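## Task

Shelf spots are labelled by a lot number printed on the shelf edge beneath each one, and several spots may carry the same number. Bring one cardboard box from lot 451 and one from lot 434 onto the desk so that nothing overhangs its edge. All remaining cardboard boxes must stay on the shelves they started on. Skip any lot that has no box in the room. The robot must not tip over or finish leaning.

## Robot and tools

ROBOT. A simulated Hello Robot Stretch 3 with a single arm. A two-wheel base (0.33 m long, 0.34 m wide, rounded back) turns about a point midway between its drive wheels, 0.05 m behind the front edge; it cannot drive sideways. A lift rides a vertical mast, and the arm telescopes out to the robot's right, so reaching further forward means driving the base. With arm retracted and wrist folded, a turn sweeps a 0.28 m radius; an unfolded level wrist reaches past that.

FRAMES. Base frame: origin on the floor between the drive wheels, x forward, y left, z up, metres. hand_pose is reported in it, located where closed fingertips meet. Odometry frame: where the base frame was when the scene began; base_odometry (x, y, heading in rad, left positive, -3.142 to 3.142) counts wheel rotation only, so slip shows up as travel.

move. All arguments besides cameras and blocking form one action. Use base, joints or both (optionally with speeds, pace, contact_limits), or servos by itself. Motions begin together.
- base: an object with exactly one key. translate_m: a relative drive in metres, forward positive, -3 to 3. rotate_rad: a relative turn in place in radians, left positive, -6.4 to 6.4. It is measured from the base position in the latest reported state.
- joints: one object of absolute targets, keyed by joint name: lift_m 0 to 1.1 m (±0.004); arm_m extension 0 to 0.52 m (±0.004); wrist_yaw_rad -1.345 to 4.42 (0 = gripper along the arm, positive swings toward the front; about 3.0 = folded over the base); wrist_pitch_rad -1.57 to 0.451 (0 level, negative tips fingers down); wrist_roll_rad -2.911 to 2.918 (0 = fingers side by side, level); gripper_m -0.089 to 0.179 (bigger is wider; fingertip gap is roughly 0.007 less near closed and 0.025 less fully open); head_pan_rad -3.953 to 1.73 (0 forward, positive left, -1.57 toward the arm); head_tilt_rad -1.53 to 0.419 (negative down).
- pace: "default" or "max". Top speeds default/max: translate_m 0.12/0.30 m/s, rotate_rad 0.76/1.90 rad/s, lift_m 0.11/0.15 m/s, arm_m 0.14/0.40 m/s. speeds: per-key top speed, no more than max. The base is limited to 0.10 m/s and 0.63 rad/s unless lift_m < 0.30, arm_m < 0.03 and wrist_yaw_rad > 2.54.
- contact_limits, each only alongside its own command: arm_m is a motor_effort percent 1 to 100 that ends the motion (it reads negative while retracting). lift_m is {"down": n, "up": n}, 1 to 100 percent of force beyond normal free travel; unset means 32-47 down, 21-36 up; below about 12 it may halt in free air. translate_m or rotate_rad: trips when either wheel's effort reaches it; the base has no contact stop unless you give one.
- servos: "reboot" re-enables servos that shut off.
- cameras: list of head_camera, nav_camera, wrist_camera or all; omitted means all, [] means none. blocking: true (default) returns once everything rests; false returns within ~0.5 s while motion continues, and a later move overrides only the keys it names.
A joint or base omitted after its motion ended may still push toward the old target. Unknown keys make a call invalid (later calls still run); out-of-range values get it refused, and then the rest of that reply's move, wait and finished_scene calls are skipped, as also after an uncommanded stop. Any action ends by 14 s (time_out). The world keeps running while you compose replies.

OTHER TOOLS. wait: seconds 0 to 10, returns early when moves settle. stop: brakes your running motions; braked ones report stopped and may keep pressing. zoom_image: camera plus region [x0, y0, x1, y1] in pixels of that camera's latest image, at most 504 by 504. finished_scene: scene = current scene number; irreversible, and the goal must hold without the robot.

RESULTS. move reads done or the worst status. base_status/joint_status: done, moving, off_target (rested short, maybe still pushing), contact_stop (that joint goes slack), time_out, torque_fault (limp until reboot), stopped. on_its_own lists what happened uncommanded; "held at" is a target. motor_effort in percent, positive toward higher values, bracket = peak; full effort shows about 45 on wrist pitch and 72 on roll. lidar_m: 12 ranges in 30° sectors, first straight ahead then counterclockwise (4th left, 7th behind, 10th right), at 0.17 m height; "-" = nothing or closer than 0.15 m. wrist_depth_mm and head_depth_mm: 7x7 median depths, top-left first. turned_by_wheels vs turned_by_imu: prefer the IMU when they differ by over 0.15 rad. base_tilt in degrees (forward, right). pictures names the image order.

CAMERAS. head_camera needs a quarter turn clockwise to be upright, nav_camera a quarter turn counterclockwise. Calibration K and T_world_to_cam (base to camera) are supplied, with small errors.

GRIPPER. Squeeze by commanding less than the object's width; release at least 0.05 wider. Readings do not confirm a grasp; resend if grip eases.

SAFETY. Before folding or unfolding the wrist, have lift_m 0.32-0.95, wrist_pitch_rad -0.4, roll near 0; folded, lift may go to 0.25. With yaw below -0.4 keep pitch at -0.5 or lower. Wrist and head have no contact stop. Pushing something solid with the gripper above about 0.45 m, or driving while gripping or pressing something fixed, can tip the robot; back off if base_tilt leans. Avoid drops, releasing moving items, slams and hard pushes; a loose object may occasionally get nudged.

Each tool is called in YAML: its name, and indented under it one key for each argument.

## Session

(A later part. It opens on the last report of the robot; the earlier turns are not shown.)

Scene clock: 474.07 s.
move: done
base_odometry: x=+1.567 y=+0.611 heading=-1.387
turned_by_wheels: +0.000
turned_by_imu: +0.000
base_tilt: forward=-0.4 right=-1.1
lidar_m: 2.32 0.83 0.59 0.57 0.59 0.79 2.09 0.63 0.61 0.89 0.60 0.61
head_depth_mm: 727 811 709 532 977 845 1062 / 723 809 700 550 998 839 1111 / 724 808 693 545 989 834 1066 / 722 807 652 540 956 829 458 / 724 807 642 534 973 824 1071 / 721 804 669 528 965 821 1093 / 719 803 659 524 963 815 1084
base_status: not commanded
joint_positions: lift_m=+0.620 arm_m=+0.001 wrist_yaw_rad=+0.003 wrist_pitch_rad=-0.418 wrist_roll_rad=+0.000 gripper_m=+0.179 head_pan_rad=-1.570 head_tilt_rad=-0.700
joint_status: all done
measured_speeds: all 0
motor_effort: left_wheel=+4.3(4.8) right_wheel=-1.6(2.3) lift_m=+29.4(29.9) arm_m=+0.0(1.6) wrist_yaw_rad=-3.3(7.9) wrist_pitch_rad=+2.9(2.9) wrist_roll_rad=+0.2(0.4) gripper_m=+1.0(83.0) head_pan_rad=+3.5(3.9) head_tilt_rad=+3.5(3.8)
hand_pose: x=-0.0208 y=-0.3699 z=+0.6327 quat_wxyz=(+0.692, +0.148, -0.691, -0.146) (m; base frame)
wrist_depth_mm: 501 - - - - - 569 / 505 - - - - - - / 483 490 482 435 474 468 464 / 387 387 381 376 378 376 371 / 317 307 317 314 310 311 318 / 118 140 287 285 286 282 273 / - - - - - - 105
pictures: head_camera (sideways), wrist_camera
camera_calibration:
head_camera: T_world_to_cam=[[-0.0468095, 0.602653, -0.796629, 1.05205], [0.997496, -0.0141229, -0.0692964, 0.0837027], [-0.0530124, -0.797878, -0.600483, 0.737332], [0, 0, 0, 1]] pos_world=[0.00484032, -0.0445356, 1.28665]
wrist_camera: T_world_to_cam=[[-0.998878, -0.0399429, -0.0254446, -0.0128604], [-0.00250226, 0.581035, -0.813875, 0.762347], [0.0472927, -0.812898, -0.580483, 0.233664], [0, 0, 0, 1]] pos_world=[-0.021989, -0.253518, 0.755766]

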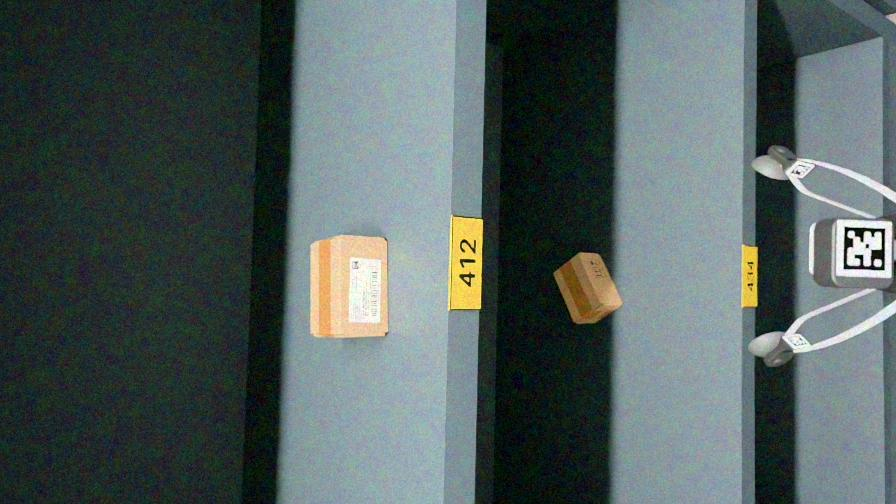

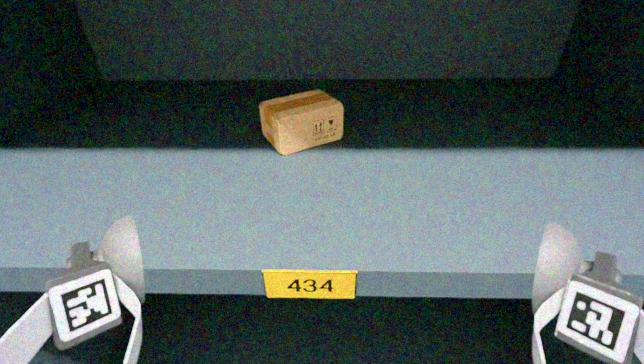

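move:
  base: {"translate_m": -0.083}
  joints: {"wrist_yaw_rad":0.56, "wrist_pitch_rad":-0.6, "lift_m":0.685}
  cameras: []

move:
  joints: {"arm_m": 0.335}
  cameras: ["wrist_camera"]
  speeds: {"arm_m": 0.25}

Scene clock: 498.63 s.
move: done
base_odometry: x=+1.551 y=+0.693 heading=-1.387
turned_by_wheels: +0.000
turned_by_imu: +0.000
base_tilt: forward=-0.4 right=-1.2
lidar_m: 2.36 0.82 0.59 0.57 0.59 0.80 2.09 1.29 0.56 0.89 0.71 0.66
head_depth_mm: 729 813 710 534 876 819 972 / 728 814 702 550 998 842 1084 / 724 809 693 544 988 835 1109 / 724 806 683 540 978 810 1079 / 724 806 676 534 931 825 422 / 722 804 558 530 966 820 1092 / 721 805 658 525 962 816 1087
base_status: done
joint_positions: lift_m=+0.685 arm_m=+0.001 wrist_yaw_rad=+0.557 wrist_pitch_rad=-0.610 wrist_roll_rad=+0.000 gripper_m=+0.179 head_pan_rad=-1.570 head_tilt_rad=-0.700
joint_status: all done
measured_speeds: all 0
motor_effort: left_wheel=-6.1(8.9) right_wheel=-5.0(12.7) lift_m=+30.1(34.3) arm_m=+2.4(3.5) wrist_yaw_rad=+2.9(5.9) wrist_pitch_rad=+1.4(4.4) wrist_roll_rad=+0.1(0.3) gripper_m=+0.3(1.4) head_pan_rad=+3.4(3.7) head_tilt_rad=+2.8(3.6)
hand_pose: x=+0.0822 y=-0.3122 z=+0.6571 quat_wxyz=(+0.707, +0.390, -0.590, -0.019) (m; base frame)
wrist_depth_mm: - 461 - - - - - / - 490 512 501 466 437 487 / - 560 439 424 416 416 415 / - - - 373 360 360 351 / - 918 859 - 332 315 319 / 122 839 842 - - 297 277 / 752 762 779 744 - - 105
pictures: none
No camera images: "cameras" was empty.

Scene clock: 502.00 s.
move: done
base_odometry: x=+1.551 y=+0.693 heading=-1.387
turned_by_wheels: +0.000
turned_by_imu: +0.000
base_tilt: forward=-0.2 right=-1.1
lidar_m: 2.36 0.82 0.59 0.57 0.59 0.79 2.09 1.29 0.56 0.89 0.71 0.66
head_depth_mm: 727 815 710 536 877 819 909 / 727 811 701 549 966 429 356 / 724 809 692 544 601 813 1109 / 725 808 685 539 630 831 1100 / 724 805 676 534 897 825 1092 / 722 802 557 528 938 819 1096 / 722 805 658 524 961 816 1089
base_status: not commanded
joint_positions: lift_m=+0.685 arm_m=+0.335 wrist_yaw_rad=+0.557 wrist_pitch_rad=-0.610 wrist_roll_rad=+0.000 gripper_m=+0.179 head_pan_rad=-1.570 head_tilt_rad=-0.700
joint_status: all done
measured_speeds: all 0
motor_effort: left_wheel=-5.9(6.9) right_wheel=-5.5(5.7) lift_m=+29.3(31.0) arm_m=+12.6(15.0) wrist_yaw_rad=+2.4(4.1) wrist_pitch_rad=+1.5(1.6) wrist_roll_rad=+0.0(0.3) gripper_m=+0.8(1.1) head_pan_rad=+3.2(3.9) head_tilt_rad=+2.8(3.5)
hand_pose: x=+0.0822 y=-0.6466 z=+0.6571 quat_wxyz=(+0.707, +0.390, -0.590, -0.019) (m; base frame)
wrist_depth_mm: 391 458 - - - - - / 406 484 497 - - - - / 415 431 426 423 404 - - / 373 369 367 362 359 353 - / 333 316 320 316 315 316 316 / 123 273 279 229 281 280 276 / 250 253 251 245 249 246 105
pictures: wrist_camera
camera_calibration:
wrist_camera: T_world_to_cam=[[-0.831594, -0.554463, -0.031984, -0.262495], [-0.384157, 0.615845, -0.687865, 0.914314], [0.401093, -0.559737, -0.725133, 0.247765], [0, 0, 0, 1]] pos_world=[0.033574, -0.569936, 0.800192]

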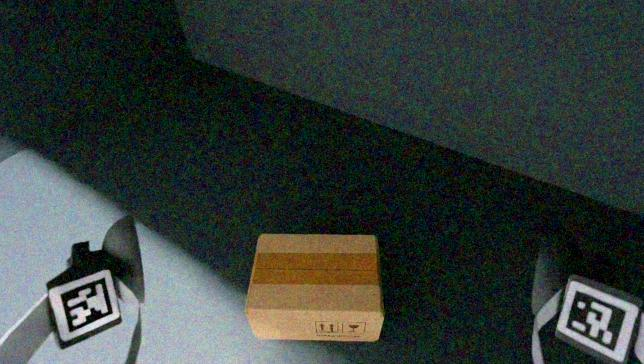

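move:
  base: {"translate_m": 0.026}
  joints: {"arm_m": 0.35}
  cameras: []

move:
  joints: {"lift_m":0.588}
  contact_limits: {"lift_m": {"down": 14}}
  speeds: {"lift_m": 0.06}
  cameras: ["wrist_camera"]

Scene clock: 517.63 s.
move: done
base_odometry: x=+1.556 y=+0.667 heading=-1.387
turned_by_wheels: +0.000
turned_by_imu: +0.000
base_tilt: forward=-0.3 right=-1.1
lidar_m: 2.37 0.82 0.59 0.57 0.59 0.79 2.08 0.63 0.57 0.89 0.67 0.64
head_depth_mm: 727 813 709 534 937 839 926 / 727 812 701 550 937 429 355 / 724 811 691 545 617 813 1107 / 721 808 685 540 647 828 1101 / 722 808 613 535 913 826 1094 / 721 803 633 529 938 823 1093 / 721 802 660 523 961 816 1084
base_status: done
joint_positions: lift_m=+0.685 arm_m=+0.350 wrist_yaw_rad=+0.557 wrist_pitch_rad=-0.610 wrist_roll_rad=+0.000 gripper_m=+0.179 head_pan_rad=-1.570 head_tilt_rad=-0.700
joint_status: all done
measured_speeds: all 0
motor_effort: left_wheel=+6.4(9.0) right_wheel=+3.8(9.8) lift_m=+27.9(28.8) arm_m=+12.7(15.2) wrist_yaw_rad=+2.5(3.2) wrist_pitch_rad=+1.6(1.6) wrist_roll_rad=-0.1(0.3) gripper_m=+0.5(1.1) head_pan_rad=+2.4(3.7) head_tilt_rad=+2.5(3.3)
hand_pose: x=+0.0822 y=-0.6616 z=+0.6571 quat_wxyz=(+0.707, +0.390, -0.590, -0.019) (m; base frame)
wrist_depth_mm: 369 440 - - - - - / 383 469 485 - - - - / 405 428 427 421 393 - - / 372 368 366 363 358 345 - / 333 315 320 316 315 314 311 / 122 272 285 229 274 278 276 / 251 253 256 207 243 247 105
pictures: none
No camera images: "cameras" was empty.

Scene clock: 519.83 s.
move: done
base_odometry: x=+1.556 y=+0.667 heading=-1.387
turned_by_wheels: +0.000
turned_by_imu: +0.000
base_tilt: forward=-0.4 right=-1.2
lidar_m: 2.37 0.82 0.59 0.57 0.59 0.79 2.08 0.64 0.57 0.89 0.67 0.64
head_depth_mm: 729 814 709 533 942 837 980 / 727 814 702 551 998 817 464 / 725 810 691 546 662 773 1066 / 724 810 684 539 690 811 1101 / 721 806 613 534 897 825 1098 / 720 806 633 529 969 819 1093 / 718 808 661 523 961 817 1085
base_status: not commanded
joint_positions: lift_m=+0.588 arm_m=+0.350 wrist_yaw_rad=+0.557 wrist_pitch_rad=-0.610 wrist_roll_rad=+0.000 gripper_m=+0.179 head_pan_rad=-1.570 head_tilt_rad=-0.700
joint_status: all done
measured_speeds: all 0
motor_effort: left_wheel=+6.0(6.8) right_wheel=+3.7(4.5) lift_m=+23.9(29.1) arm_m=+9.2(12.9) wrist_yaw_rad=+1.9(3.1) wrist_pitch_rad=+1.5(1.6) wrist_roll_rad=-0.1(0.3) gripper_m=+0.7(1.2) head_pan_rad=+2.5(3.5) head_tilt_rad=+2.2(3.2)
contact_limits: lift_m down 14 (down: maximum 72; up: maximum 65)
hand_pose: x=+0.0822 y=-0.6615 z=+0.5601 quat_wxyz=(+0.707, +0.390, -0.590, -0.019) (m; base frame)
wrist_depth_mm: 367 407 404 366 - - - / 332 329 322 320 314 290 - / 276 273 269 266 264 262 259 / 237 233 225 161 164 226 224 / 206 204 194 141 143 198 197 / - 173 151 141 133 176 175 / 158 163 162 158 158 159 107
pictures: wrist_camera
camera_calibration:
wrist_camera: T_world_to_cam=[[-0.831563, -0.554507, -0.0320048, -0.273927], [-0.38423, 0.615904, -0.687771, 0.8568], [0.401086, -0.559628, -0.725222, 0.169157], [0, 0, 0, 1]] pos_world=[0.0335741, -0.584937, 0.703192]

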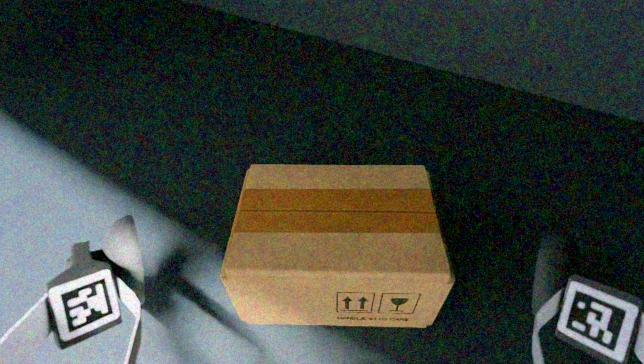

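move:
  joints: {"gripper_m": 0.05}
  cameras: []

move:
  joints: {"lift_m": 0.675}
  cameras: ["wrist_camera"]

move:
  joints: {"arm_m": 0.0}
  cameras: ["wrist_camera", "nav_camera"]

Scene clock: 528.83 s.
move: done
base_odometry: x=+1.556 y=+0.667 heading=-1.387
turned_by_wheels: +0.000
turned_by_imu: +0.000
base_tilt: forward=-0.4 right=-1.2
lidar_m: 2.36 0.82 0.59 0.57 0.59 0.79 2.09 0.63 0.57 0.89 0.67 0.64
head_depth_mm: 727 817 709 533 937 837 981 / 726 813 703 549 994 817 464 / 724 809 694 546 663 773 1062 / 723 806 685 539 687 812 1108 / 722 805 613 534 907 826 1101 / 722 803 633 529 969 821 1091 / 721 803 659 524 962 818 1084
base_status: not commanded
joint_positions: lift_m=+0.588 arm_m=+0.350 wrist_yaw_rad=+0.557 wrist_pitch_rad=-0.610 wrist_roll_rad=+0.000 gripper_m=+0.051 head_pan_rad=-1.570 head_tilt_rad=-0.700
joint_status: all done
measured_speeds: all 0
motor_effort: left_wheel=+5.8(6.9) right_wheel=+3.7(4.2) lift_m=+23.3(24.0) arm_m=+2.8(5.5) wrist_yaw_rad=+1.4(3.1) wrist_pitch_rad=+1.4(1.6) wrist_roll_rad=+0.0(0.3) gripper_m=-16.3(87.1) head_pan_rad=+2.7(3.5) head_tilt_rad=+1.6(2.6)
contact_limits: lift_m down 14 (down: maximum 72; up: maximum 65)
hand_pose: x=+0.0822 y=-0.6616 z=+0.5602 quat_wxyz=(+0.707, +0.390, -0.590, -0.019) (m; base frame)
wrist_depth_mm: 368 411 405 369 - - - / 332 330 324 321 315 291 - / 278 275 270 267 265 261 259 / 236 234 227 161 165 225 225 / 205 210 142 141 144 198 196 / 183 183 134 147 133 172 176 / 167 158 163 163 160 153 162
pictures: none
No camera images: "cameras" was empty.

Scene clock: 530.47 s.
move: done
base_odometry: x=+1.556 y=+0.667 heading=-1.387
turned_by_wheels: +0.000
turned_by_imu: +0.000
base_tilt: forward=-0.4 right=-1.2
lidar_m: 2.37 0.82 0.59 0.57 0.59 0.79 2.08 0.64 0.57 0.89 0.67 0.64
head_depth_mm: 726 815 708 533 940 836 938 / 727 811 701 550 966 441 364 / 726 812 693 545 617 813 1100 / 723 806 683 539 646 832 1108 / 723 807 615 534 889 824 1093 / 722 805 633 529 966 821 1092 / 720 802 658 524 959 816 1088
base_status: not commanded
joint_positions: lift_m=+0.675 arm_m=+0.350 wrist_yaw_rad=+0.557 wrist_pitch_rad=-0.618 wrist_roll_rad=+0.000 gripper_m=+0.051 head_pan_rad=-1.570 head_tilt_rad=-0.700
joint_status: all done
measured_speeds: all 0
motor_effort: left_wheel=+6.4(6.7) right_wheel=+3.5(4.4) lift_m=+31.2(35.2) arm_m=-0.2(2.9) wrist_yaw_rad=+2.1(3.1) wrist_pitch_rad=+2.8(2.9) wrist_roll_rad=-0.1(0.3) gripper_m=-14.8(15.8) head_pan_rad=+2.9(3.2) head_tilt_rad=+1.1(2.4)
hand_pose: x=+0.0816 y=-0.6605 z=+0.6457 quat_wxyz=(+0.707, +0.392, -0.588, -0.022) (m; base frame)
wrist_depth_mm: 371 442 - - - - - / 384 454 466 - - - - / 392 407 406 400 379 - - / 353 350 342 167 325 337 319 / 310 311 143 141 145 298 295 / 275 273 135 146 134 259 264 / 254 237 240 239 237 231 239
pictures: wrist_camera
camera_calibration:
wrist_camera: T_world_to_cam=[[-0.831623, -0.554404, -0.0322423, -0.270891], [-0.386919, 0.620083, -0.682489, 0.914298], [0.398367, -0.555098, -0.730185, 0.238476], [0, 0, 0, 1]] pos_world=[0.0334793, -0.584745, 0.789396]

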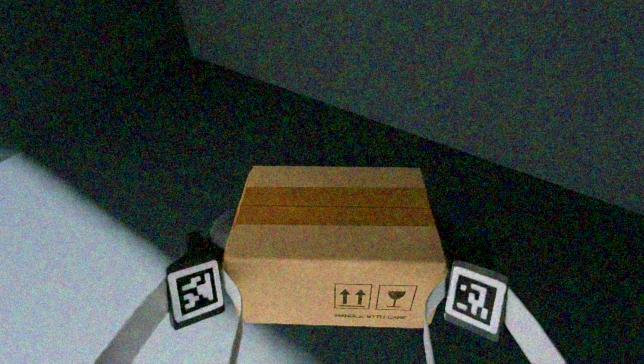

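Scene clock: 534.23 s.
move: done
base_odometry: x=+1.556 y=+0.667 heading=-1.387
turned_by_wheels: +0.000
turned_by_imu: +0.000
base_tilt: forward=-0.4 right=-1.3
lidar_m: 2.37 0.82 0.59 0.57 0.59 0.79 2.09 0.64 0.57 0.89 0.67 0.64
head_depth_mm: 729 812 712 533 937 838 979 / 727 812 700 551 998 841 1109 / 724 809 692 544 987 836 1110 / 725 808 684 538 982 830 1103 / 723 806 614 534 974 823 431 / 720 808 633 529 966 819 590 / 721 805 661 525 963 814 1085
base_status: not commanded
joint_positions: lift_m=+0.675 arm_m=+0.001 wrist_yaw_rad=+0.557 wrist_pitch_rad=-0.618 wrist_roll_rad=+0.000 gripper_m=+0.051 head_pan_rad=-1.570 head_tilt_rad=-0.700
joint_status: all done
measured_speeds: all 0
motor_effort: left_wheel=+6.2(6.7) right_wheel=+3.5(4.6) lift_m=+24.2(31.6) arm_m=-13.0(14.4) wrist_yaw_rad=+2.2(3.4) wrist_pitch_rad=+2.9(2.9) wrist_roll_rad=-0.2(0.3) gripper_m=-15.3(15.7) head_pan_rad=+2.6(3.4) head_tilt_rad=+1.8(2.3)
hand_pose: x=+0.0815 y=-0.3110 z=+0.6456 quat_wxyz=(+0.707, +0.392, -0.588, -0.022) (m; base frame)
wrist_depth_mm: - 441 - - 536 531 - / - 473 489 480 471 471 460 / - - 421 400 400 392 391 / - - 167 167 334 340 337 / 955 970 142 142 145 300 297 / 844 846 135 146 135 277 271 / 786 752 748 722 - - 265
pictures: nav_camera (sideways), wrist_camera
camera_calibration:
nav_camera: T_world_to_cam=[[0.0175564, -0.623615, 0.781534, -0.973774], [-0.999788, -0.0193881, 0.00698868, 0.0471296], [0.0107943, -0.781491, -0.623823, 0.764928], [0, 0, 0, 1]] pos_world=[0.0559587, -0.0085624, 1.23789]
wrist_camera: T_world_to_cam=[[-0.83165, -0.554363, -0.0322413, -0.0771725], [-0.386985, 0.620234, -0.682314, 0.697541], [0.398247, -0.55497, -0.730348, 0.432591], [0, 0, 0, 1]] pos_world=[0.0334796, -0.235346, 0.789396]

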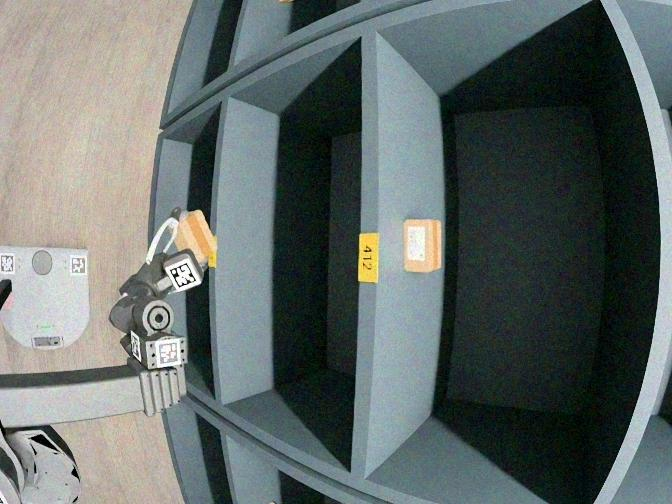

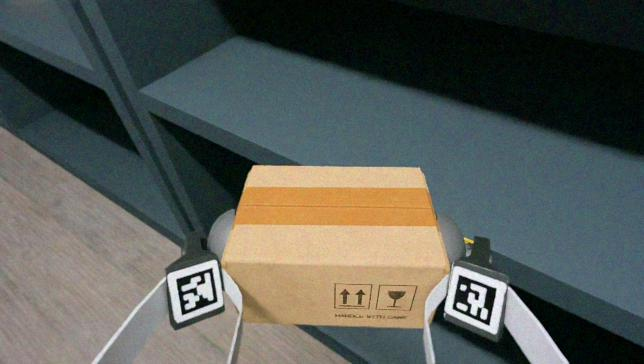

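move:
  base: {"translate_m": -0.9}
  joints: {"wrist_pitch_rad": -0.4, "lift_m":0.6, "wrist_yaw_rad":2.62, "head_pan_rad":-3.3, "head_tilt_rad":-0.3}
  cameras: ["wrist_camera","nav_camera"]
  pace: "max"

move:
  base: {"translate_m": -0.3}
  joints: {"lift_m":0.287}
  cameras: ["wrist_camera"]
  pace: "max"

move:
  base: {"translate_m": -0.52}
  cameras: ["nav_camera"]
  pace: "max"

Scene clock: 573.47 s.
move: done
base_odometry: x=+1.392 y=+1.552 heading=-1.387
turned_by_wheels: +0.000
turned_by_imu: -0.001
base_tilt: forward=-0.2 right=-1.0
lidar_m: 2.30 0.80 0.58 0.55 0.57 0.77 1.46 1.51 0.61 0.90 0.62 0.63
head_depth_mm: 1004 999 1006 1009 1014 1025 1029 / 1265 1263 1273 1286 1287 1299 1311 / 1319 1381 1457 1529 1606 1688 1549 / 1290 1363 1419 1495 1590 1668 1542 / 1268 1328 1391 1455 1544 1633 1540 / 1244 1297 1357 1425 1505 1594 1524 / 1214 1272 1333 1405 1467 1554 1519
base_status: done
joint_positions: lift_m=+0.600 arm_m=+0.001 wrist_yaw_rad=+2.617 wrist_pitch_rad=-0.428 wrist_roll_rad=+0.000 gripper_m=+0.051 head_pan_rad=-3.300 head_tilt_rad=-0.300
joint_status: all done
measured_speeds: all 0
motor_effort: left_wheel=-0.2(11.5) right_wheel=-10.3(14.4) lift_m=+30.4(32.1) arm_m=+6.3(8.3) wrist_yaw_rad=+2.3(8.4) wrist_pitch_rad=+4.6(7.0) wrist_roll_rad=+0.1(0.4) gripper_m=-15.1(15.8) head_pan_rad=+3.1(4.8) head_tilt_rad=-3.4(7.4)
hand_pose: x=+0.0905 y=+0.0476 z=+0.6105 quat_wxyz=(+0.324, +0.706, -0.034, +0.629) (m; base frame)
wrist_depth_mm: 462 509 541 - - - - / 490 533 - - - - - / 520 - - - - - - / 535 - 168 167 - - - / - - 143 142 146 - - / 193 - 135 146 135 841 859 / 199 731 741 754 717 722 752
pictures: nav_camera (sideways), wrist_camera
camera_calibration:
nav_camera: T_world_to_cam=[[-0.269593, 0.0257834, 0.962629, -1.2083], [0.143567, 0.989546, 0.0137029, 0.0314292], [-0.952212, 0.141896, -0.270476, 0.311043], [0, 0, 0, 1]] pos_world=[-0.0340834, -0.0440822, 1.24685]
wrist_camera: T_world_to_cam=[[0.883019, -0.468624, -0.0258635, -0.0351697], [-0.294347, -0.510026, -0.808229, 0.576907], [0.365565, 0.721294, -0.5883, 0.457946], [0, 0, 0, 1]] pos_world=[0.0334575, -0.0525579, 0.734773]

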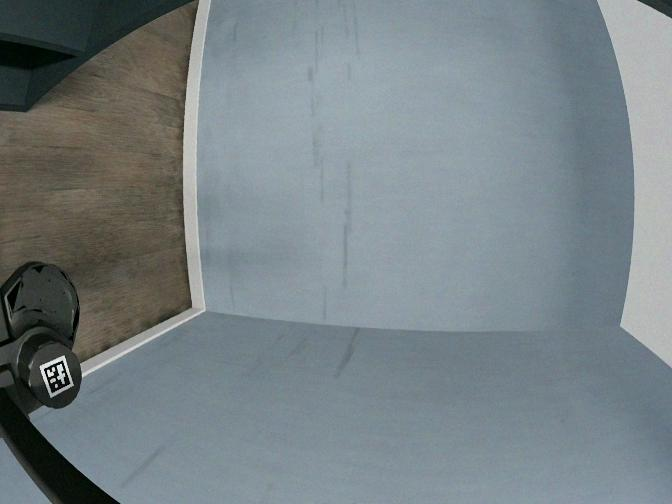

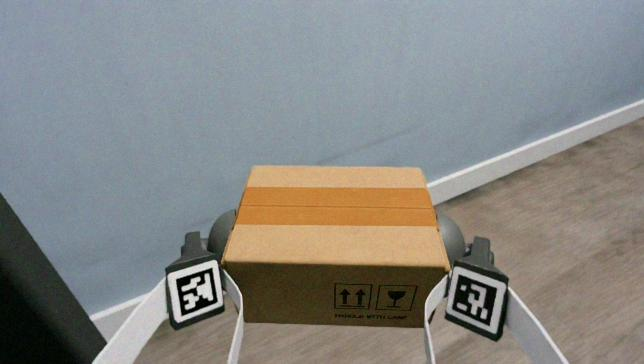

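Scene clock: 577.03 s.
move: done
base_odometry: x=+1.337 y=+1.847 heading=-1.387
turned_by_wheels: +0.000
turned_by_imu: +0.000
base_tilt: forward=-0.3 right=-1.3
lidar_m: 1.72 0.79 0.57 0.55 0.56 0.76 1.17 1.21 0.48 0.47 0.94 0.86
head_depth_mm: 987 992 995 998 1004 1014 1022 / 1070 1121 1168 1218 1274 1285 1299 / 1050 1102 1156 1220 1283 1368 1430 / 1029 1073 1133 1189 1261 1327 1403 / 1007 1054 1103 1164 1226 1296 1373 / 989 1030 1085 1136 1201 1263 1330 / 965 1015 1055 1111 1169 1235 1294
base_status: done
joint_positions: lift_m=+0.287 arm_m=+0.001 wrist_yaw_rad=+2.618 wrist_pitch_rad=-0.427 wrist_roll_rad=+0.000 gripper_m=+0.051 head_pan_rad=-3.300 head_tilt_rad=-0.300
joint_status: all done
measured_speeds: all 0
motor_effort: left_wheel=-0.6(10.7) right_wheel=-10.4(16.2) lift_m=+27.9(30.6) arm_m=+11.6(11.7) wrist_yaw_rad=+0.7(4.0) wrist_pitch_rad=+4.6(4.7) wrist_roll_rad=-0.1(0.3) gripper_m=-15.5(15.6) head_pan_rad=+3.4(3.9) head_tilt_rad=-1.7(3.8)
hand_pose: x=+0.0904 y=+0.0477 z=+0.2976 quat_wxyz=(+0.324, +0.706, -0.034, +0.629) (m; base frame)
wrist_depth_mm: 454 504 540 - - - - / 487 523 - - - - - / 514 - - - 840 870 868 / 545 - 168 166 675 689 702 / 562 606 143 142 146 579 572 / 214 509 135 145 134 478 492 / 199 264 275 431 414 413 435
pictures: wrist_camera
camera_calibration:
wrist_camera: T_world_to_cam=[[0.883278, -0.468138, -0.0258206, -0.0431782], [-0.29381, -0.50976, -0.808591, 0.32405], [0.36537, 0.721797, -0.587804, 0.273669], [0, 0, 0, 1]] pos_world=[0.0333573, -0.052559, 0.421773]

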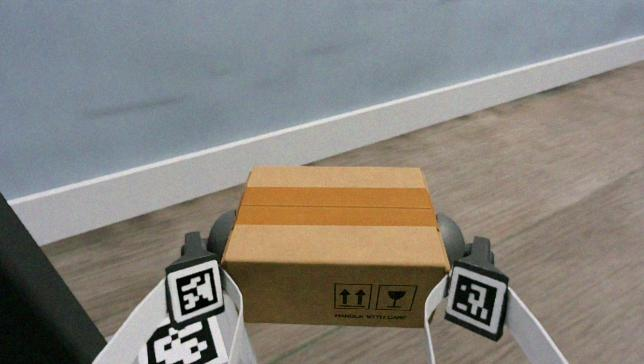

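Scene clock: 580.10 s.
move: done
base_odometry: x=+1.241 y=+2.358 heading=-1.386
turned_by_wheels: +0.000
turned_by_imu: +0.000
base_tilt: forward=-0.2 right=-1.1
lidar_m: 2.23 0.78 0.56 0.54 0.55 0.68 0.65 0.67 0.91 2.37 0.60 1.29
head_depth_mm: 596 626 661 698 740 789 841 / 585 613 646 680 722 765 817 / 572 599 630 664 704 746 793 / 560 587 618 649 686 727 773 / 550 573 604 635 668 709 749 / 538 563 590 620 652 689 732 / 528 552 578 606 637 675 713
base_status: done
joint_positions: lift_m=+0.287 arm_m=+0.001 wrist_yaw_rad=+2.618 wrist_pitch_rad=-0.427 wrist_roll_rad=+0.000 gripper_m=+0.051 head_pan_rad=-3.300 head_tilt_rad=-0.300
joint_status: not commanded
measured_speeds: all 0
motor_effort: left_wheel=-2.8(14.3) right_wheel=-5.5(15.1) lift_m=+28.7(31.5) arm_m=+12.9(13.3) wrist_yaw_rad=+0.6(2.7) wrist_pitch_rad=+4.6(4.7) wrist_roll_rad=+0.0(0.4) gripper_m=-14.9(15.8) head_pan_rad=+3.3(4.0) head_tilt_rad=-1.6(2.7)
hand_pose: x=+0.0904 y=+0.0477 z=+0.2976 quat_wxyz=(+0.324, +0.706, -0.034, +0.629) (m; base frame)
wrist_depth_mm: 452 489 537 - - - - / 474 525 - - - - - / 507 530 - - 830 869 870 / 531 - 168 167 677 697 682 / 566 595 143 142 146 581 574 / 214 513 135 145 135 478 493 / 198 264 277 428 420 412 434
pictures: nav_camera (sideways)
camera_calibration:
nav_camera: T_world_to_cam=[[-0.269778, 0.0258131, 0.962576, -1.20815], [0.14347, 0.98956, 0.0136733, 0.0314654], [-0.952174, 0.14179, -0.270665, 0.311248], [0, 0, 0, 1]] pos_world=[-0.0340833, -0.0440828, 1.24675]

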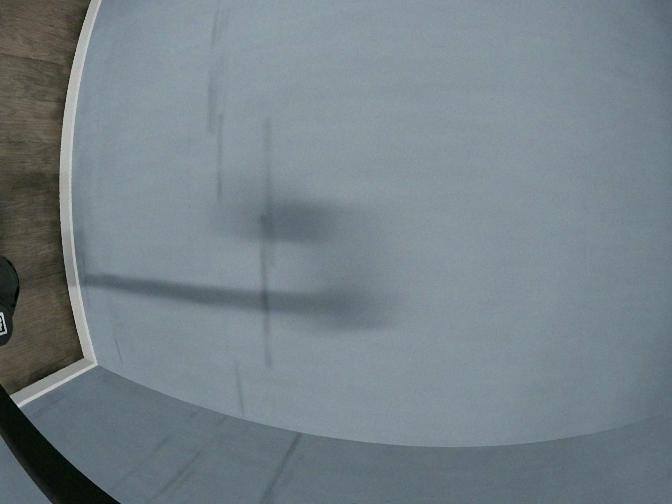

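move:
  base: {"rotate_rad": -1.592}
  joints: {"head_pan_rad":0.0, "head_tilt_rad":-0.4}
  cameras: ["nav_camera"]
  pace: "max"

move:
  base: {"translate_m": 1.76}
  cameras: ["nav_camera"]
  pace: "max"

move:
  base: {"rotate_rad": 1.592}
  joints: {"head_pan_rad":-1.57, "head_tilt_rad":-0.5}
  cameras: ["head_camera", "nav_camera"]
  pace: "max"

Scene clock: 597.57 s.
move: done
base_odometry: x=+1.241 y=+2.358 heading=-2.978
turned_by_wheels: -1.592
turned_by_imu: -1.561
base_tilt: forward=-0.5 right=-1.2
lidar_m: 2.34 0.60 1.28 2.22 0.78 0.56 0.54 0.56 0.68 0.65 0.67 0.91
head_depth_mm: 1779 1746 1716 1694 1651 1619 1427 / 2570 2494 2467 2374 2180 1775 1410 / 2719 2872 3067 3233 2424 1774 1411 / 2715 2867 3072 3238 2392 1776 1403 / 2694 2847 3047 3250 2393 1761 1401 / 2681 2859 3086 3234 2366 1733 1392 / 2695 2845 2999 3225 2356 1746 1314
base_status: done
joint_positions: lift_m=+0.287 arm_m=+0.001 wrist_yaw_rad=+2.618 wrist_pitch_rad=-0.427 wrist_roll_rad=+0.000 gripper_m=+0.051 head_pan_rad=+0.008 head_tilt_rad=-0.401
joint_status: all done
measured_speeds: translate_m=+0.000 rotate_rad=+0.000 lift_m=+0.000 arm_m=+0.000 wrist_yaw_rad=+0.000 wrist_pitch_rad=+0.000 wrist_roll_rad=+0.000 head_pan_rad=-0.024 head_tilt_rad=+0.000
motor_effort: left_wheel=+5.2(14.8) right_wheel=-8.0(15.4) lift_m=+28.6(28.6) arm_m=-4.8(12.7) wrist_yaw_rad=+1.5(2.7) wrist_pitch_rad=+4.6(4.7) wrist_roll_rad=-0.1(0.3) gripper_m=-15.3(15.7) head_pan_rad=-3.5(6.8) head_tilt_rad=-2.9(8.1)
hand_pose: x=+0.0904 y=+0.0477 z=+0.2976 quat_wxyz=(+0.324, +0.706, -0.034, +0.629) (m; base frame)
wrist_depth_mm: - - - - - - - / - - - - - - - / 929 911 897 855 744 785 870 / 724 715 689 167 645 694 693 / 600 599 143 142 146 574 575 / 213 511 135 145 135 479 493 / 199 263 274 431 416 419 432
pictures: nav_camera (sideways)
camera_calibration:
nav_camera: T_world_to_cam=[[0.36534, 0.0200412, 0.930658, -1.17039], [0.023781, -0.999643, 0.0121913, 0.0341419], [0.93057, 0.017678, -0.365686, 0.423491], [0, 0, 0, 1]] pos_world=[0.0326926, 0.0500994, 1.24369]

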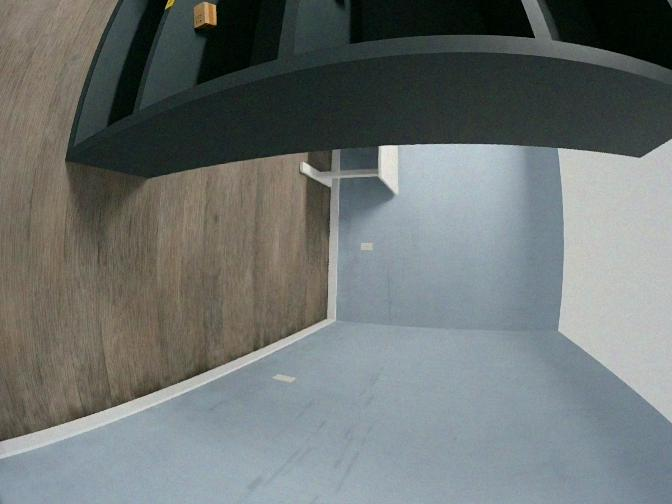

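Scene clock: 604.83 s.
move: done
base_odometry: x=-0.495 y=+2.072 heading=-2.978
turned_by_wheels: +0.000
turned_by_imu: +0.000
base_tilt: forward=-0.4 right=-1.2
lidar_m: 1.46 1.28 1.79 3.41 1.19 0.92 2.28 0.90 0.64 0.62 0.64 0.86
head_depth_mm: 1238 1314 1397 1485 1540 1517 1384 / 1229 1305 1395 1501 1626 1730 1424 / 1226 1299 1400 1511 1635 1707 1414 / 1220 1303 1394 1499 1615 1699 1404 / 1223 1295 1397 1483 1610 1689 1397 / 1217 1296 1383 1504 1606 1698 1392 / 1216 1287 1381 1486 1601 1672 1388
base_status: done
joint_positions: lift_m=+0.287 arm_m=+0.001 wrist_yaw_rad=+2.618 wrist_pitch_rad=-0.427 wrist_roll_rad=+0.000 gripper_m=+0.051 head_pan_rad=+0.000 head_tilt_rad=-0.401
joint_status: not commanded
measured_speeds: all 0
motor_effort: left_wheel=+6.4(16.1) right_wheel=+0.5(11.4) lift_m=+30.4(32.2) arm_m=-11.1(13.4) wrist_yaw_rad=+1.5(2.6) wrist_pitch_rad=+4.5(4.7) wrist_roll_rad=+0.0(0.4) gripper_m=-15.2(15.8) head_pan_rad=-3.0(4.0) head_tilt_rad=+1.0(3.1)
hand_pose: x=+0.0904 y=+0.0477 z=+0.2976 quat_wxyz=(+0.324, +0.706, -0.034, +0.629) (m; base frame)
wrist_depth_mm: - - - - - - - / - - - - - - - / 923 927 899 910 870 874 867 / 727 723 693 167 670 701 692 / 607 600 142 142 145 585 575 / 215 512 135 146 134 482 490 / 198 262 276 427 418 417 430
pictures: nav_camera (sideways)
camera_calibration:
nav_camera: T_world_to_cam=[[0.365494, 0.0170069, 0.930658, -1.17038], [0.0155236, -0.999805, 0.0121739, 0.0341904], [0.930684, 0.0099977, -0.365687, 0.42352], [0, 0, 0, 1]] pos_world=[0.0330742, 0.0498541, 1.24369]

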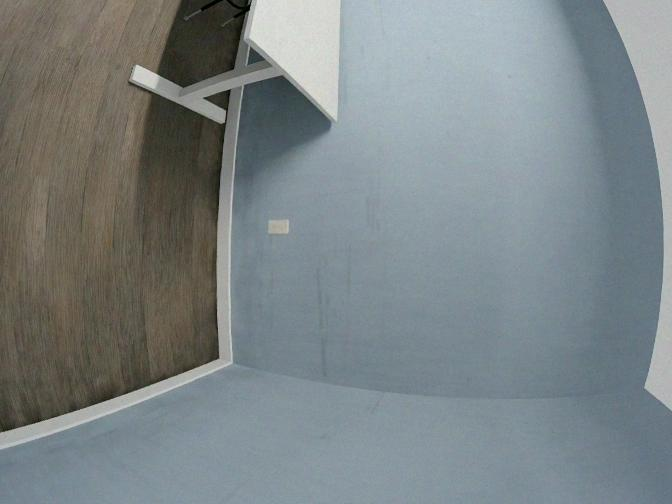

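Scene clock: 606.97 s.
move: done
base_odometry: x=-0.495 y=+2.072 heading=-1.386
turned_by_wheels: +1.592
turned_by_imu: +1.561
base_tilt: forward=-0.3 right=-1.2
lidar_m: 3.38 1.18 0.92 2.28 0.89 0.65 0.62 0.64 0.86 1.46 1.28 1.78
head_depth_mm: 1231 1333 1424 1547 1543 1491 1323 / 1226 1315 1440 1579 1752 1627 1324 / 1221 1316 1431 1577 1750 1612 1307 / 1218 1308 1426 1569 1743 1595 1306 / 1211 1301 1420 1561 1741 1583 1301 / 1206 1306 1421 1563 1717 1583 1296 / 1204 1296 1422 1554 1722 1567 1287
base_status: done
joint_positions: lift_m=+0.287 arm_m=+0.001 wrist_yaw_rad=+2.618 wrist_pitch_rad=-0.427 wrist_roll_rad=+0.000 gripper_m=+0.051 head_pan_rad=-1.578 head_tilt_rad=-0.500
joint_status: all done
measured_speeds: translate_m=+0.000 rotate_rad=+0.000 lift_m=+0.000 arm_m=+0.000 wrist_yaw_rad=+0.000 wrist_pitch_rad=+0.000 wrist_roll_rad=+0.000 head_pan_rad=+0.024 head_tilt_rad=+0.000
motor_effort: left_wheel=-6.0(15.2) right_wheel=+6.9(14.6) lift_m=+29.9(31.0) arm_m=-12.1(13.6) wrist_yaw_rad=+0.4(3.1) wrist_pitch_rad=+4.4(4.6) wrist_roll_rad=+0.0(0.3) gripper_m=-15.0(15.5) head_pan_rad=+3.1(4.3) head_tilt_rad=-4.3(7.1)
hand_pose: x=+0.0904 y=+0.0477 z=+0.2976 quat_wxyz=(+0.324, +0.706, -0.034, +0.629) (m; base frame)
wrist_depth_mm: - - - 913 - - - / - - - - - - - / 934 902 903 895 882 871 864 / 731 720 689 167 672 691 695 / 600 600 143 142 145 581 576 / 213 510 135 146 135 484 490 / 199 262 275 428 415 415 433
pictures: head_camera (sideways), nav_camera (sideways)
camera_calibration:
head_camera: T_world_to_cam=[[-0.0432709, 0.432849, -0.900427, 1.18744], [0.997268, -0.0352994, -0.0648936, 0.0780432], [-0.0598736, -0.900775, -0.430139, 0.515749], [0, 0, 0, 1]] pos_world=[0.00443152, -0.0466551, 1.29611]
nav_camera: T_world_to_cam=[[0.0138834, -0.4564, 0.889667, -1.11474], [-0.999896, -0.0099123, 0.0105185, 0.0425466], [0.00401802, -0.88972, -0.45649, 0.547335], [0, 0, 0, 1]] pos_world=[0.0558193, -0.0213717, 1.24115]

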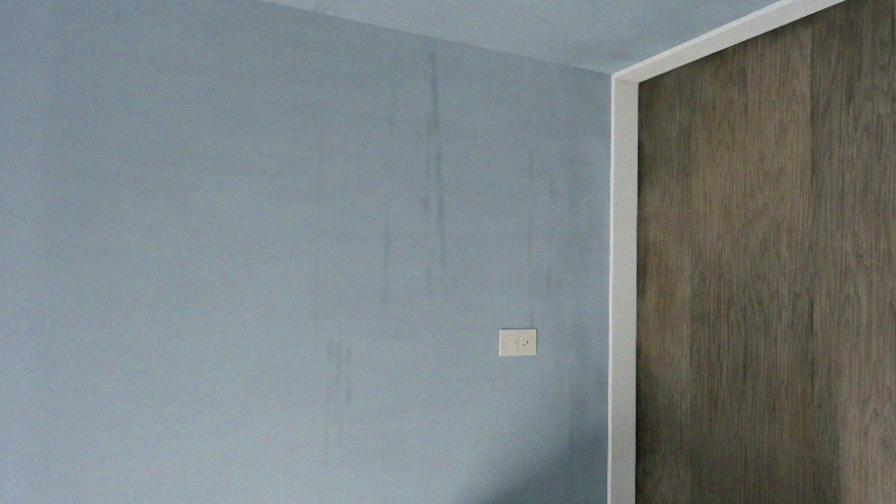

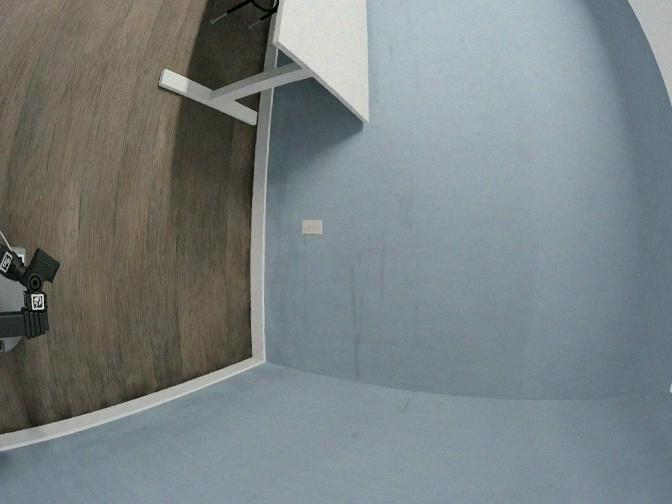

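move:
  base: {"translate_m": 1.05}
  cameras: []
  pace: "max"

move:
  base: {"translate_m": 0.25}
  joints: {"lift_m":0.88}
  cameras: []
  pace: "max"

move:
  joints: {"wrist_yaw_rad":0}
  cameras: ["head_camera"]

Scene clock: 622.60 s.
move: done
base_odometry: x=-0.303 y=+1.039 heading=-1.386
turned_by_wheels: +0.000
turned_by_imu: +0.001
base_tilt: forward=-0.3 right=-1.2
lidar_m: 2.62 1.21 0.87 0.84 0.87 1.73 1.66 1.71 1.51 1.02 0.96 1.41
head_depth_mm: 1209 1306 1415 1563 1654 1578 1331 / 1208 1307 1416 1493 951 1577 1311 / 1200 1296 1408 1350 937 1430 1290 / 1198 1290 1416 1332 931 1557 1311 / 1199 1286 1407 1313 926 1540 1298 / 1195 1290 1402 1302 921 1491 1294 / 1188 1287 1402 1294 910 1481 1284
base_status: done
joint_positions: lift_m=+0.287 arm_m=+0.001 wrist_yaw_rad=+2.618 wrist_pitch_rad=-0.427 wrist_roll_rad=+0.000 gripper_m=+0.051 head_pan_rad=-1.570 head_tilt_rad=-0.500
joint_status: not commanded
measured_speeds: all 0
motor_effort: left_wheel=+0.9(11.4) right_wheel=+5.2(16.9) lift_m=+28.5(29.7) arm_m=-7.9(11.3) wrist_yaw_rad=+2.3(3.0) wrist_pitch_rad=+4.5(4.7) wrist_roll_rad=+0.0(0.4) gripper_m=-15.2(15.6) head_pan_rad=+3.2(4.1) head_tilt_rad=-2.2(4.3)
hand_pose: x=+0.0904 y=+0.0477 z=+0.2976 quat_wxyz=(+0.324, +0.706, -0.034, +0.629) (m; base frame)
wrist_depth_mm: - - 877 - - - - / - - 942 - - - - / - 826 848 883 876 866 867 / 718 722 694 167 675 698 689 / 599 597 143 142 145 583 577 / 213 513 135 146 135 482 491 / 199 263 277 426 416 415 436
pictures: none
No camera images: "cameras" was empty.

Scene clock: 627.33 s.
move: done
base_odometry: x=-0.257 y=+0.794 heading=-1.386
turned_by_wheels: +0.000
turned_by_imu: +0.000
base_tilt: forward=-0.5 right=-1.1
lidar_m: 2.36 1.21 0.87 0.84 0.87 1.17 1.91 1.97 1.09 0.92 0.85 1.98
head_depth_mm: 1206 1300 1414 1374 955 1490 1361 / 1201 1299 1417 1363 949 1524 1390 / 1202 1291 1413 1359 940 1549 1306 / 1194 1296 1399 1338 933 1545 1381 / 1189 1294 1396 1318 924 1494 1334 / 1188 1284 1390 1308 921 1529 1291 / 1181 1286 1396 1293 912 1463 1262
base_status: done
joint_positions: lift_m=+0.880 arm_m=+0.001 wrist_yaw_rad=+2.618 wrist_pitch_rad=-0.427 wrist_roll_rad=+0.000 gripper_m=+0.051 head_pan_rad=-1.570 head_tilt_rad=-0.500
joint_status: all done
measured_speeds: all 0
motor_effort: left_wheel=+2.3(11.0) right_wheel=+1.3(13.2) lift_m=+31.0(36.5) arm_m=-4.7(8.0) wrist_yaw_rad=+2.2(2.7) wrist_pitch_rad=+4.5(4.7) wrist_roll_rad=+0.0(0.3) gripper_m=-14.8(15.7) head_pan_rad=+3.7(4.0) head_tilt_rad=-1.3(3.4)
hand_pose: x=+0.0904 y=+0.0477 z=+0.8907 quat_wxyz=(+0.324, +0.706, -0.034, +0.629) (m; base frame)
wrist_depth_mm: - 745 - - - - - / - 826 - - - - - / - 922 - - - - - / - - - 167 - - - / - - 142 142 146 - - / 197 123 135 146 135 - - / 198 - - - - - -
pictures: none
No camera images: "cameras" was empty.

Scene clock: 629.67 s.
move: done
base_odometry: x=-0.257 y=+0.794 heading=-1.386
turned_by_wheels: +0.000
turned_by_imu: +0.000
base_tilt: forward=-0.2 right=-1.2
lidar_m: 2.36 1.22 0.88 0.84 0.87 1.17 1.91 1.97 1.09 0.92 0.85 1.98
head_depth_mm: 1204 1303 1418 1376 957 1482 1370 / 1198 1302 1414 1357 946 1523 1387 / 1202 1292 1410 1342 942 1511 353 / 1194 1292 1410 1325 936 477 281 / 1190 1289 1406 1322 922 1240 1237 / 1185 1287 1398 1308 918 1534 1294 / 1184 1278 1393 1299 914 1463 1255
base_status: not commanded
joint_positions: lift_m=+0.880 arm_m=+0.001 wrist_yaw_rad=+0.003 wrist_pitch_rad=-0.427 wrist_roll_rad=+0.000 gripper_m=+0.051 head_pan_rad=-1.570 head_tilt_rad=-0.500
joint_status: all done
measured_speeds: all 0
motor_effort: left_wheel=+2.5(2.6) right_wheel=+1.7(2.5) lift_m=+29.0(30.8) arm_m=-2.7(5.1) wrist_yaw_rad=-4.2(6.5) wrist_pitch_rad=+4.5(4.6) wrist_roll_rad=-0.2(0.3) gripper_m=-15.1(15.6) head_pan_rad=+2.9(3.9) head_tilt_rad=-1.0(2.4)
hand_pose: x=-0.0208 y=-0.3688 z=+0.8907 quat_wxyz=(+0.692, +0.151, -0.690, -0.149) (m; base frame)
wrist_depth_mm: - - - - - - - / - - - - - - - / - - - - - - - / - - 167 167 161 - - / - - 143 142 145 - - / - - 135 146 135 - - / - - - - - 990 -
pictures: head_camera (sideways)
camera_calibration:
head_camera: T_world_to_cam=[[-0.046608, 0.432523, -0.900418, 1.18745], [0.997505, -0.0276888, -0.064934, 0.0780414], [-0.0530169, -0.901198, -0.430153, 0.515742], [0, 0, 0, 1]] pos_world=[0.00484092, -0.0466517, 1.29611]

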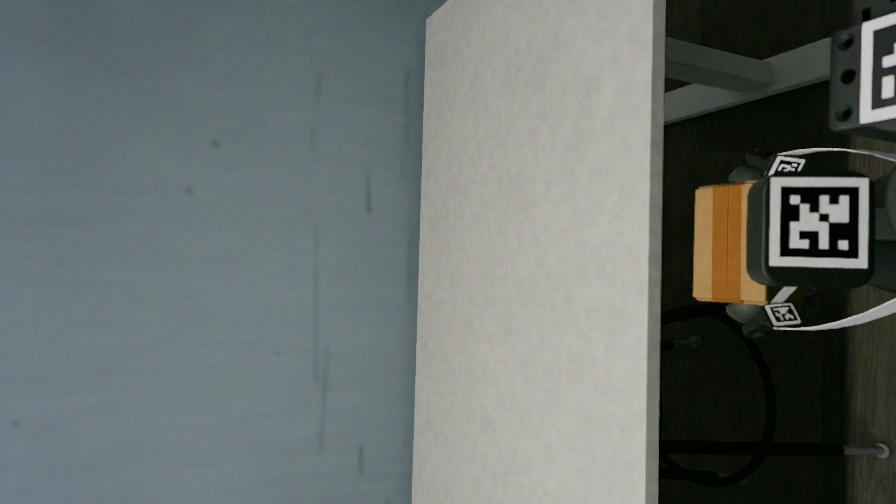

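move:
  joints: {"arm_m": 0.43, "wrist_pitch_rad":-0.6}
  cameras: []
  speeds: {"arm_m": 0.22}

move:
  joints: {"lift_m":0.79}
  cameras: ["head_camera"]

move:
  joints: {"lift_m":0.76}
  contact_limits: {"lift_m": {"down": 14}}
  speeds: {"lift_m": 0.03}
  cameras: ["wrist_camera"]

Scene clock: 642.10 s.
move: done
base_odometry: x=-0.257 y=+0.794 heading=-1.386
turned_by_wheels: +0.000
turned_by_imu: +0.000
base_tilt: forward=-0.2 right=-1.1
lidar_m: 2.37 1.21 0.88 0.84 0.87 1.17 1.91 1.96 1.09 0.92 0.84 1.99
head_depth_mm: 1204 1302 1416 1372 351 - - / 1198 1297 1415 517 351 1508 1320 / 1197 1295 1420 550 939 1556 1311 / 1193 1291 1397 582 861 1546 1308 / 1192 1286 1408 1324 926 1496 1293 / 1192 1288 1396 1302 919 1529 1290 / 1184 1281 1391 1281 909 1463 1251
base_status: not commanded
joint_positions: lift_m=+0.880 arm_m=+0.430 wrist_yaw_rad=+0.003 wrist_pitch_rad=-0.618 wrist_roll_rad=+0.000 gripper_m=+0.051 head_pan_rad=-1.570 head_tilt_rad=-0.500
joint_status: all done
measured_speeds: all 0
motor_effort: left_wheel=+2.4(2.6) right_wheel=+1.2(2.5) lift_m=+24.1(27.1) arm_m=+12.8(15.9) wrist_yaw_rad=-3.9(5.0) wrist_pitch_rad=+2.9(5.4) wrist_roll_rad=-0.1(0.3) gripper_m=-15.2(15.6) head_pan_rad=+3.1(3.9) head_tilt_rad=-0.5(1.6)
hand_pose: x=-0.0210 y=-0.7699 z=+0.8506 quat_wxyz=(+0.674, +0.216, -0.673, -0.214) (m; base frame)
wrist_depth_mm: - - - - - - - / - - - - - - - / - - - - - - - / - - 167 166 160 - - / - - 143 141 146 - - / - - 135 145 134 - - / - - - - - - -
pictures: none
No camera images: "cameras" was empty.

Scene clock: 643.77 s.
move: done
base_odometry: x=-0.257 y=+0.794 heading=-1.386
turned_by_wheels: +0.000
turned_by_imu: +0.000
base_tilt: forward=-0.3 right=-1.3
lidar_m: 2.37 1.22 0.87 0.84 0.87 1.17 1.90 1.97 1.09 0.92 0.84 1.99
head_depth_mm: 1207 1303 1419 1379 956 1488 309 / 1199 1294 1414 1369 873 378 329 / 1194 1294 1399 1344 588 1565 1314 / 1191 1292 1405 1330 669 1549 1302 / 1192 1285 1403 1318 924 1486 1298 / 1191 1283 1400 1300 918 1530 1293 / 1185 1282 1397 1288 912 1454 1254
base_status: not commanded
joint_positions: lift_m=+0.790 arm_m=+0.430 wrist_yaw_rad=+0.003 wrist_pitch_rad=-0.618 wrist_roll_rad=+0.000 gripper_m=+0.051 head_pan_rad=-1.570 head_tilt_rad=-0.500
joint_status: all done
measured_speeds: all 0
motor_effort: left_wheel=+2.2(2.6) right_wheel=+1.3(2.7) lift_m=+23.8(27.5) arm_m=+10.4(13.4) wrist_yaw_rad=-3.0(4.2) wrist_pitch_rad=+2.8(2.9) wrist_roll_rad=+0.0(0.3) gripper_m=-15.1(15.6) head_pan_rad=+3.0(3.9) head_tilt_rad=+0.8(1.0)
hand_pose: x=-0.0210 y=-0.7698 z=+0.7606 quat_wxyz=(+0.674, +0.216, -0.673, -0.214) (m; base frame)
wrist_depth_mm: - - - - - - - / - - - - - - - / - - - - - - - / - - 168 166 160 - - / - - 142 142 145 - - / - - 136 146 135 - - / - - - - - - -
pictures: head_camera (sideways)
camera_calibration:
head_camera: T_world_to_cam=[[-0.046608, 0.432523, -0.900418, 1.18745], [0.997505, -0.0276888, -0.064934, 0.0780414], [-0.0530169, -0.901198, -0.430153, 0.515742], [0, 0, 0, 1]] pos_world=[0.00484092, -0.0466517, 1.29611]

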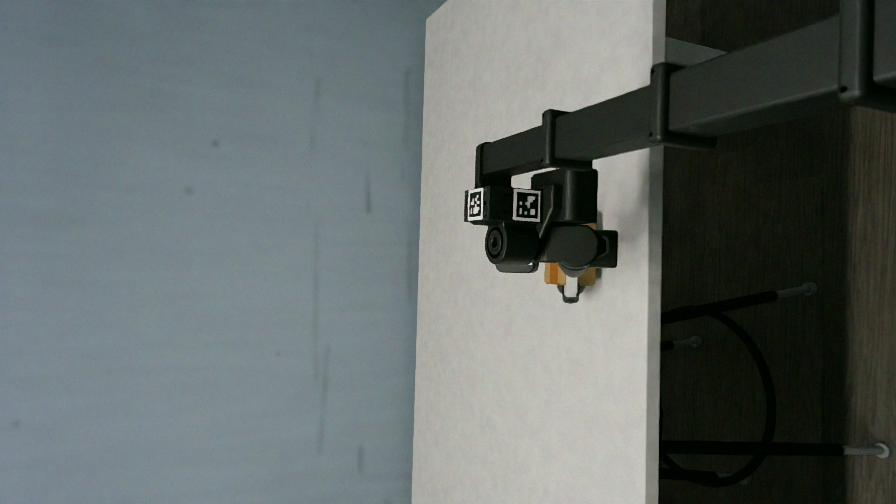

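Scene clock: 645.20 s.
move: done
base_odometry: x=-0.257 y=+0.794 heading=-1.386
turned_by_wheels: +0.000
turned_by_imu: +0.000
base_tilt: forward=-0.3 right=-1.1
lidar_m: 2.37 1.22 0.88 0.84 0.87 1.17 1.91 1.97 1.09 0.92 0.84 1.98
head_depth_mm: 1205 1302 1413 1383 959 1484 1263 / 1202 1295 1422 1369 912 403 346 / 1201 1303 1412 1350 597 1510 1314 / 1200 1296 1400 1326 624 1550 1298 / 1188 1294 1405 1320 921 1495 1298 / 1185 1285 1402 1311 917 1530 1289 / 1188 1280 1397 1290 911 1461 1250
base_status: not commanded
joint_positions: lift_m=+0.760 arm_m=+0.430 wrist_yaw_rad=+0.003 wrist_pitch_rad=-0.556 wrist_roll_rad=+0.000 gripper_m=+0.051 head_pan_rad=-1.570 head_tilt_rad=-0.500
joint_status: all done
measured_speeds: all 0
motor_effort: left_wheel=+2.6(2.6) right_wheel=+0.8(2.4) lift_m=+15.2(25.4) arm_m=+8.7(10.8) wrist_yaw_rad=-2.7(4.3) wrist_pitch_rad=-8.5(8.9) wrist_roll_rad=+0.1(0.3) gripper_m=-14.3(15.7) head_pan_rad=+3.5(3.8) head_tilt_rad=+0.3(1.0)
contact_limits: lift_m down 14 (down: maximum 72; up: maximum 65)
hand_pose: x=-0.0210 y=-0.7798 z=+0.7429 quat_wxyz=(+0.680, +0.195, -0.679, -0.194) (m; base frame)
wrist_depth_mm: - - - - - - - / - - - - - - - / - - - - - - - / - - 162 162 155 - - / - - 140 139 142 - - / - - 139 147 135 - - / - - - - - - -
pictures: wrist_camera
camera_calibration:
wrist_camera: T_world_to_cam=[[-0.998916, -0.0353948, -0.0302378, -0.0194503], [-0.00238972, 0.687677, -0.726013, 1.10812], [0.0464909, -0.725153, -0.687016, 0.111996], [0, 0, 0, 1]] pos_world=[-0.021988, -0.681501, 0.880861]

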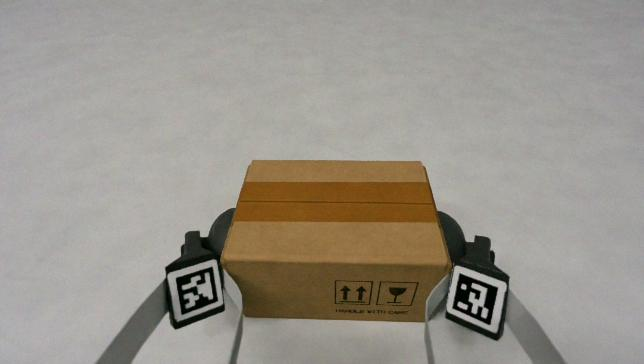

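move:
  joints: {"gripper_m": 0.16}
  cameras: []

move:
  joints: {"lift_m": 0.88}
  cameras: []

move:
  joints: {"arm_m": 0.05, "head_pan_rad":-1.4}
  cameras: ["head_camera"]
  pace: "max"

Scene clock: 652.23 s.
move: done
base_odometry: x=-0.257 y=+0.794 heading=-1.386
turned_by_wheels: +0.000
turned_by_imu: +0.000
base_tilt: forward=-0.2 right=-1.1
lidar_m: 2.37 1.22 0.88 0.84 0.87 1.18 1.91 1.96 1.09 0.92 0.84 1.99
head_depth_mm: 1200 1304 1416 1376 955 1484 1264 / 1200 1290 1402 1363 914 403 347 / 1195 1295 1403 1346 598 1518 1313 / 1195 1291 1399 1323 624 1555 1308 / 1195 1286 1393 1320 927 1491 1293 / 1185 1284 1401 1304 919 1537 1291 / 1181 1281 1390 1288 913 1461 1251
base_status: not commanded
joint_positions: lift_m=+0.760 arm_m=+0.430 wrist_yaw_rad=-0.003 wrist_pitch_rad=-0.598 wrist_roll_rad=+0.000 gripper_m=+0.160 head_pan_rad=-1.570 head_tilt_rad=-0.500
joint_status: all done
measured_speeds: all 0
motor_effort: left_wheel=+2.1(2.6) right_wheel=+1.3(2.4) lift_m=+25.8(26.4) arm_m=+3.0(5.5) wrist_yaw_rad=+1.3(3.8) wrist_pitch_rad=-0.9(8.5) wrist_roll_rad=-0.1(0.3) gripper_m=+0.7(85.4) head_pan_rad=+3.5(3.7) head_tilt_rad=+0.9(1.7)
contact_limits: lift_m down 14 (down: maximum 72; up: maximum 65)
hand_pose: x=-0.0221 y=-0.7732 z=+0.7346 quat_wxyz=(+0.676, +0.207, -0.676, -0.209) (m; base frame)
wrist_depth_mm: - - - - - - - / - - - - - - - / - - - 164 163 - - / - - - 145 140 - - / - 146 134 132 132 - - / - 125 - 149 147 135 - / 110 117 - - - - 109
pictures: none
No camera images: "cameras" was empty.

Scene clock: 654.17 s.
move: done
base_odometry: x=-0.257 y=+0.794 heading=-1.386
turned_by_wheels: +0.000
turned_by_imu: +0.000
base_tilt: forward=-0.3 right=-1.2
lidar_m: 2.37 1.22 0.87 0.84 0.87 1.17 1.91 1.97 1.09 0.92 0.85 1.99
head_depth_mm: 1205 1303 1427 1381 352 - - / 1199 1294 1415 516 351 1508 1320 / 1198 1287 1417 549 934 1563 1315 / 1194 1289 1413 581 869 1551 1299 / 1186 1284 1399 1315 924 1501 1301 / 1183 1283 1401 1309 916 1523 1289 / 1186 1275 1391 1288 913 1466 1254
base_status: not commanded
joint_positions: lift_m=+0.880 arm_m=+0.430 wrist_yaw_rad=-0.003 wrist_pitch_rad=-0.610 wrist_roll_rad=+0.000 gripper_m=+0.160 head_pan_rad=-1.570 head_tilt_rad=-0.500
joint_status: all done
measured_speeds: all 0
motor_effort: left_wheel=+2.0(2.6) right_wheel=+1.9(2.5) lift_m=+31.1(33.1) arm_m=+0.9(3.6) wrist_yaw_rad=+1.7(3.2) wrist_pitch_rad=+1.4(1.6) wrist_roll_rad=-0.1(0.3) gripper_m=+0.6(2.0) head_pan_rad=+3.2(4.1) head_tilt_rad=+2.2(2.2)
hand_pose: x=-0.0221 y=-0.7712 z=+0.8521 quat_wxyz=(+0.674, +0.212, -0.674, -0.214) (m; base frame)
wrist_depth_mm: - - - - - - - / - - - - - - - / - - - - - - - / - - - - - - - / - 144 - - - - - / - 125 - 238 237 135 - / 111 - - 221 221 - 110
pictures: none
No camera images: "cameras" was empty.

Scene clock: 656.40 s.
move: done
base_odometry: x=-0.257 y=+0.794 heading=-1.386
turned_by_wheels: +0.000
turned_by_imu: +0.000
base_tilt: forward=-0.3 right=-1.1
lidar_m: 2.37 1.21 0.88 0.84 0.87 1.18 1.91 1.97 1.09 0.92 0.84 1.99
head_depth_mm: 1154 1243 1347 1377 957 815 - / 1176 1273 1367 1358 945 808 - / 1190 1279 1388 1341 899 803 354 / 1201 1311 1419 1337 932 1461 1236 / 1231 1316 1450 1323 926 1530 1296 / 1247 1345 1478 1299 917 1538 1265 / 1266 1372 1501 1288 949 1576 1283
base_status: not commanded
joint_positions: lift_m=+0.880 arm_m=+0.050 wrist_yaw_rad=-0.003 wrist_pitch_rad=-0.611 wrist_roll_rad=+0.000 gripper_m=+0.160 head_pan_rad=-1.395 head_tilt_rad=-0.500
joint_status: all done
measured_speeds: all 0
motor_effort: left_wheel=+1.8(2.6) right_wheel=+1.0(2.1) lift_m=+25.9(31.0) arm_m=-12.8(14.8) wrist_yaw_rad=+1.3(3.3) wrist_pitch_rad=+1.8(1.8) wrist_roll_rad=+0.2(0.3) gripper_m=+0.5(1.0) head_pan_rad=-2.4(5.1) head_tilt_rad=+2.1(2.3)
hand_pose: x=-0.0221 y=-0.3909 z=+0.8519 quat_wxyz=(+0.674, +0.212, -0.674, -0.214) (m; base frame)
wrist_depth_mm: - - - 505 - - - / - - - 489 - - - / - - - - - - - / - - - - - - - / - - - - - - - / - 127 - - - 136 - / 116 945 958 948 956 927 112
pictures: head_camera (sideways)
camera_calibration:
head_camera: T_world_to_cam=[[-0.121163, 0.417791, -0.900428, 1.18791], [0.987097, 0.14638, -0.0649059, 0.0780966], [0.104687, -0.896674, -0.430136, 0.514763], [0, 0, 0, 1]] pos_world=[0.0129522, -0.0461559, 1.29611]

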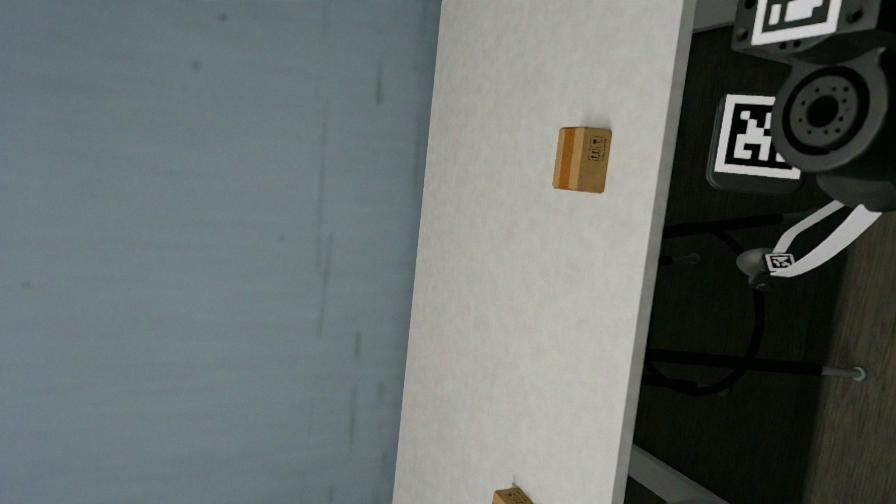

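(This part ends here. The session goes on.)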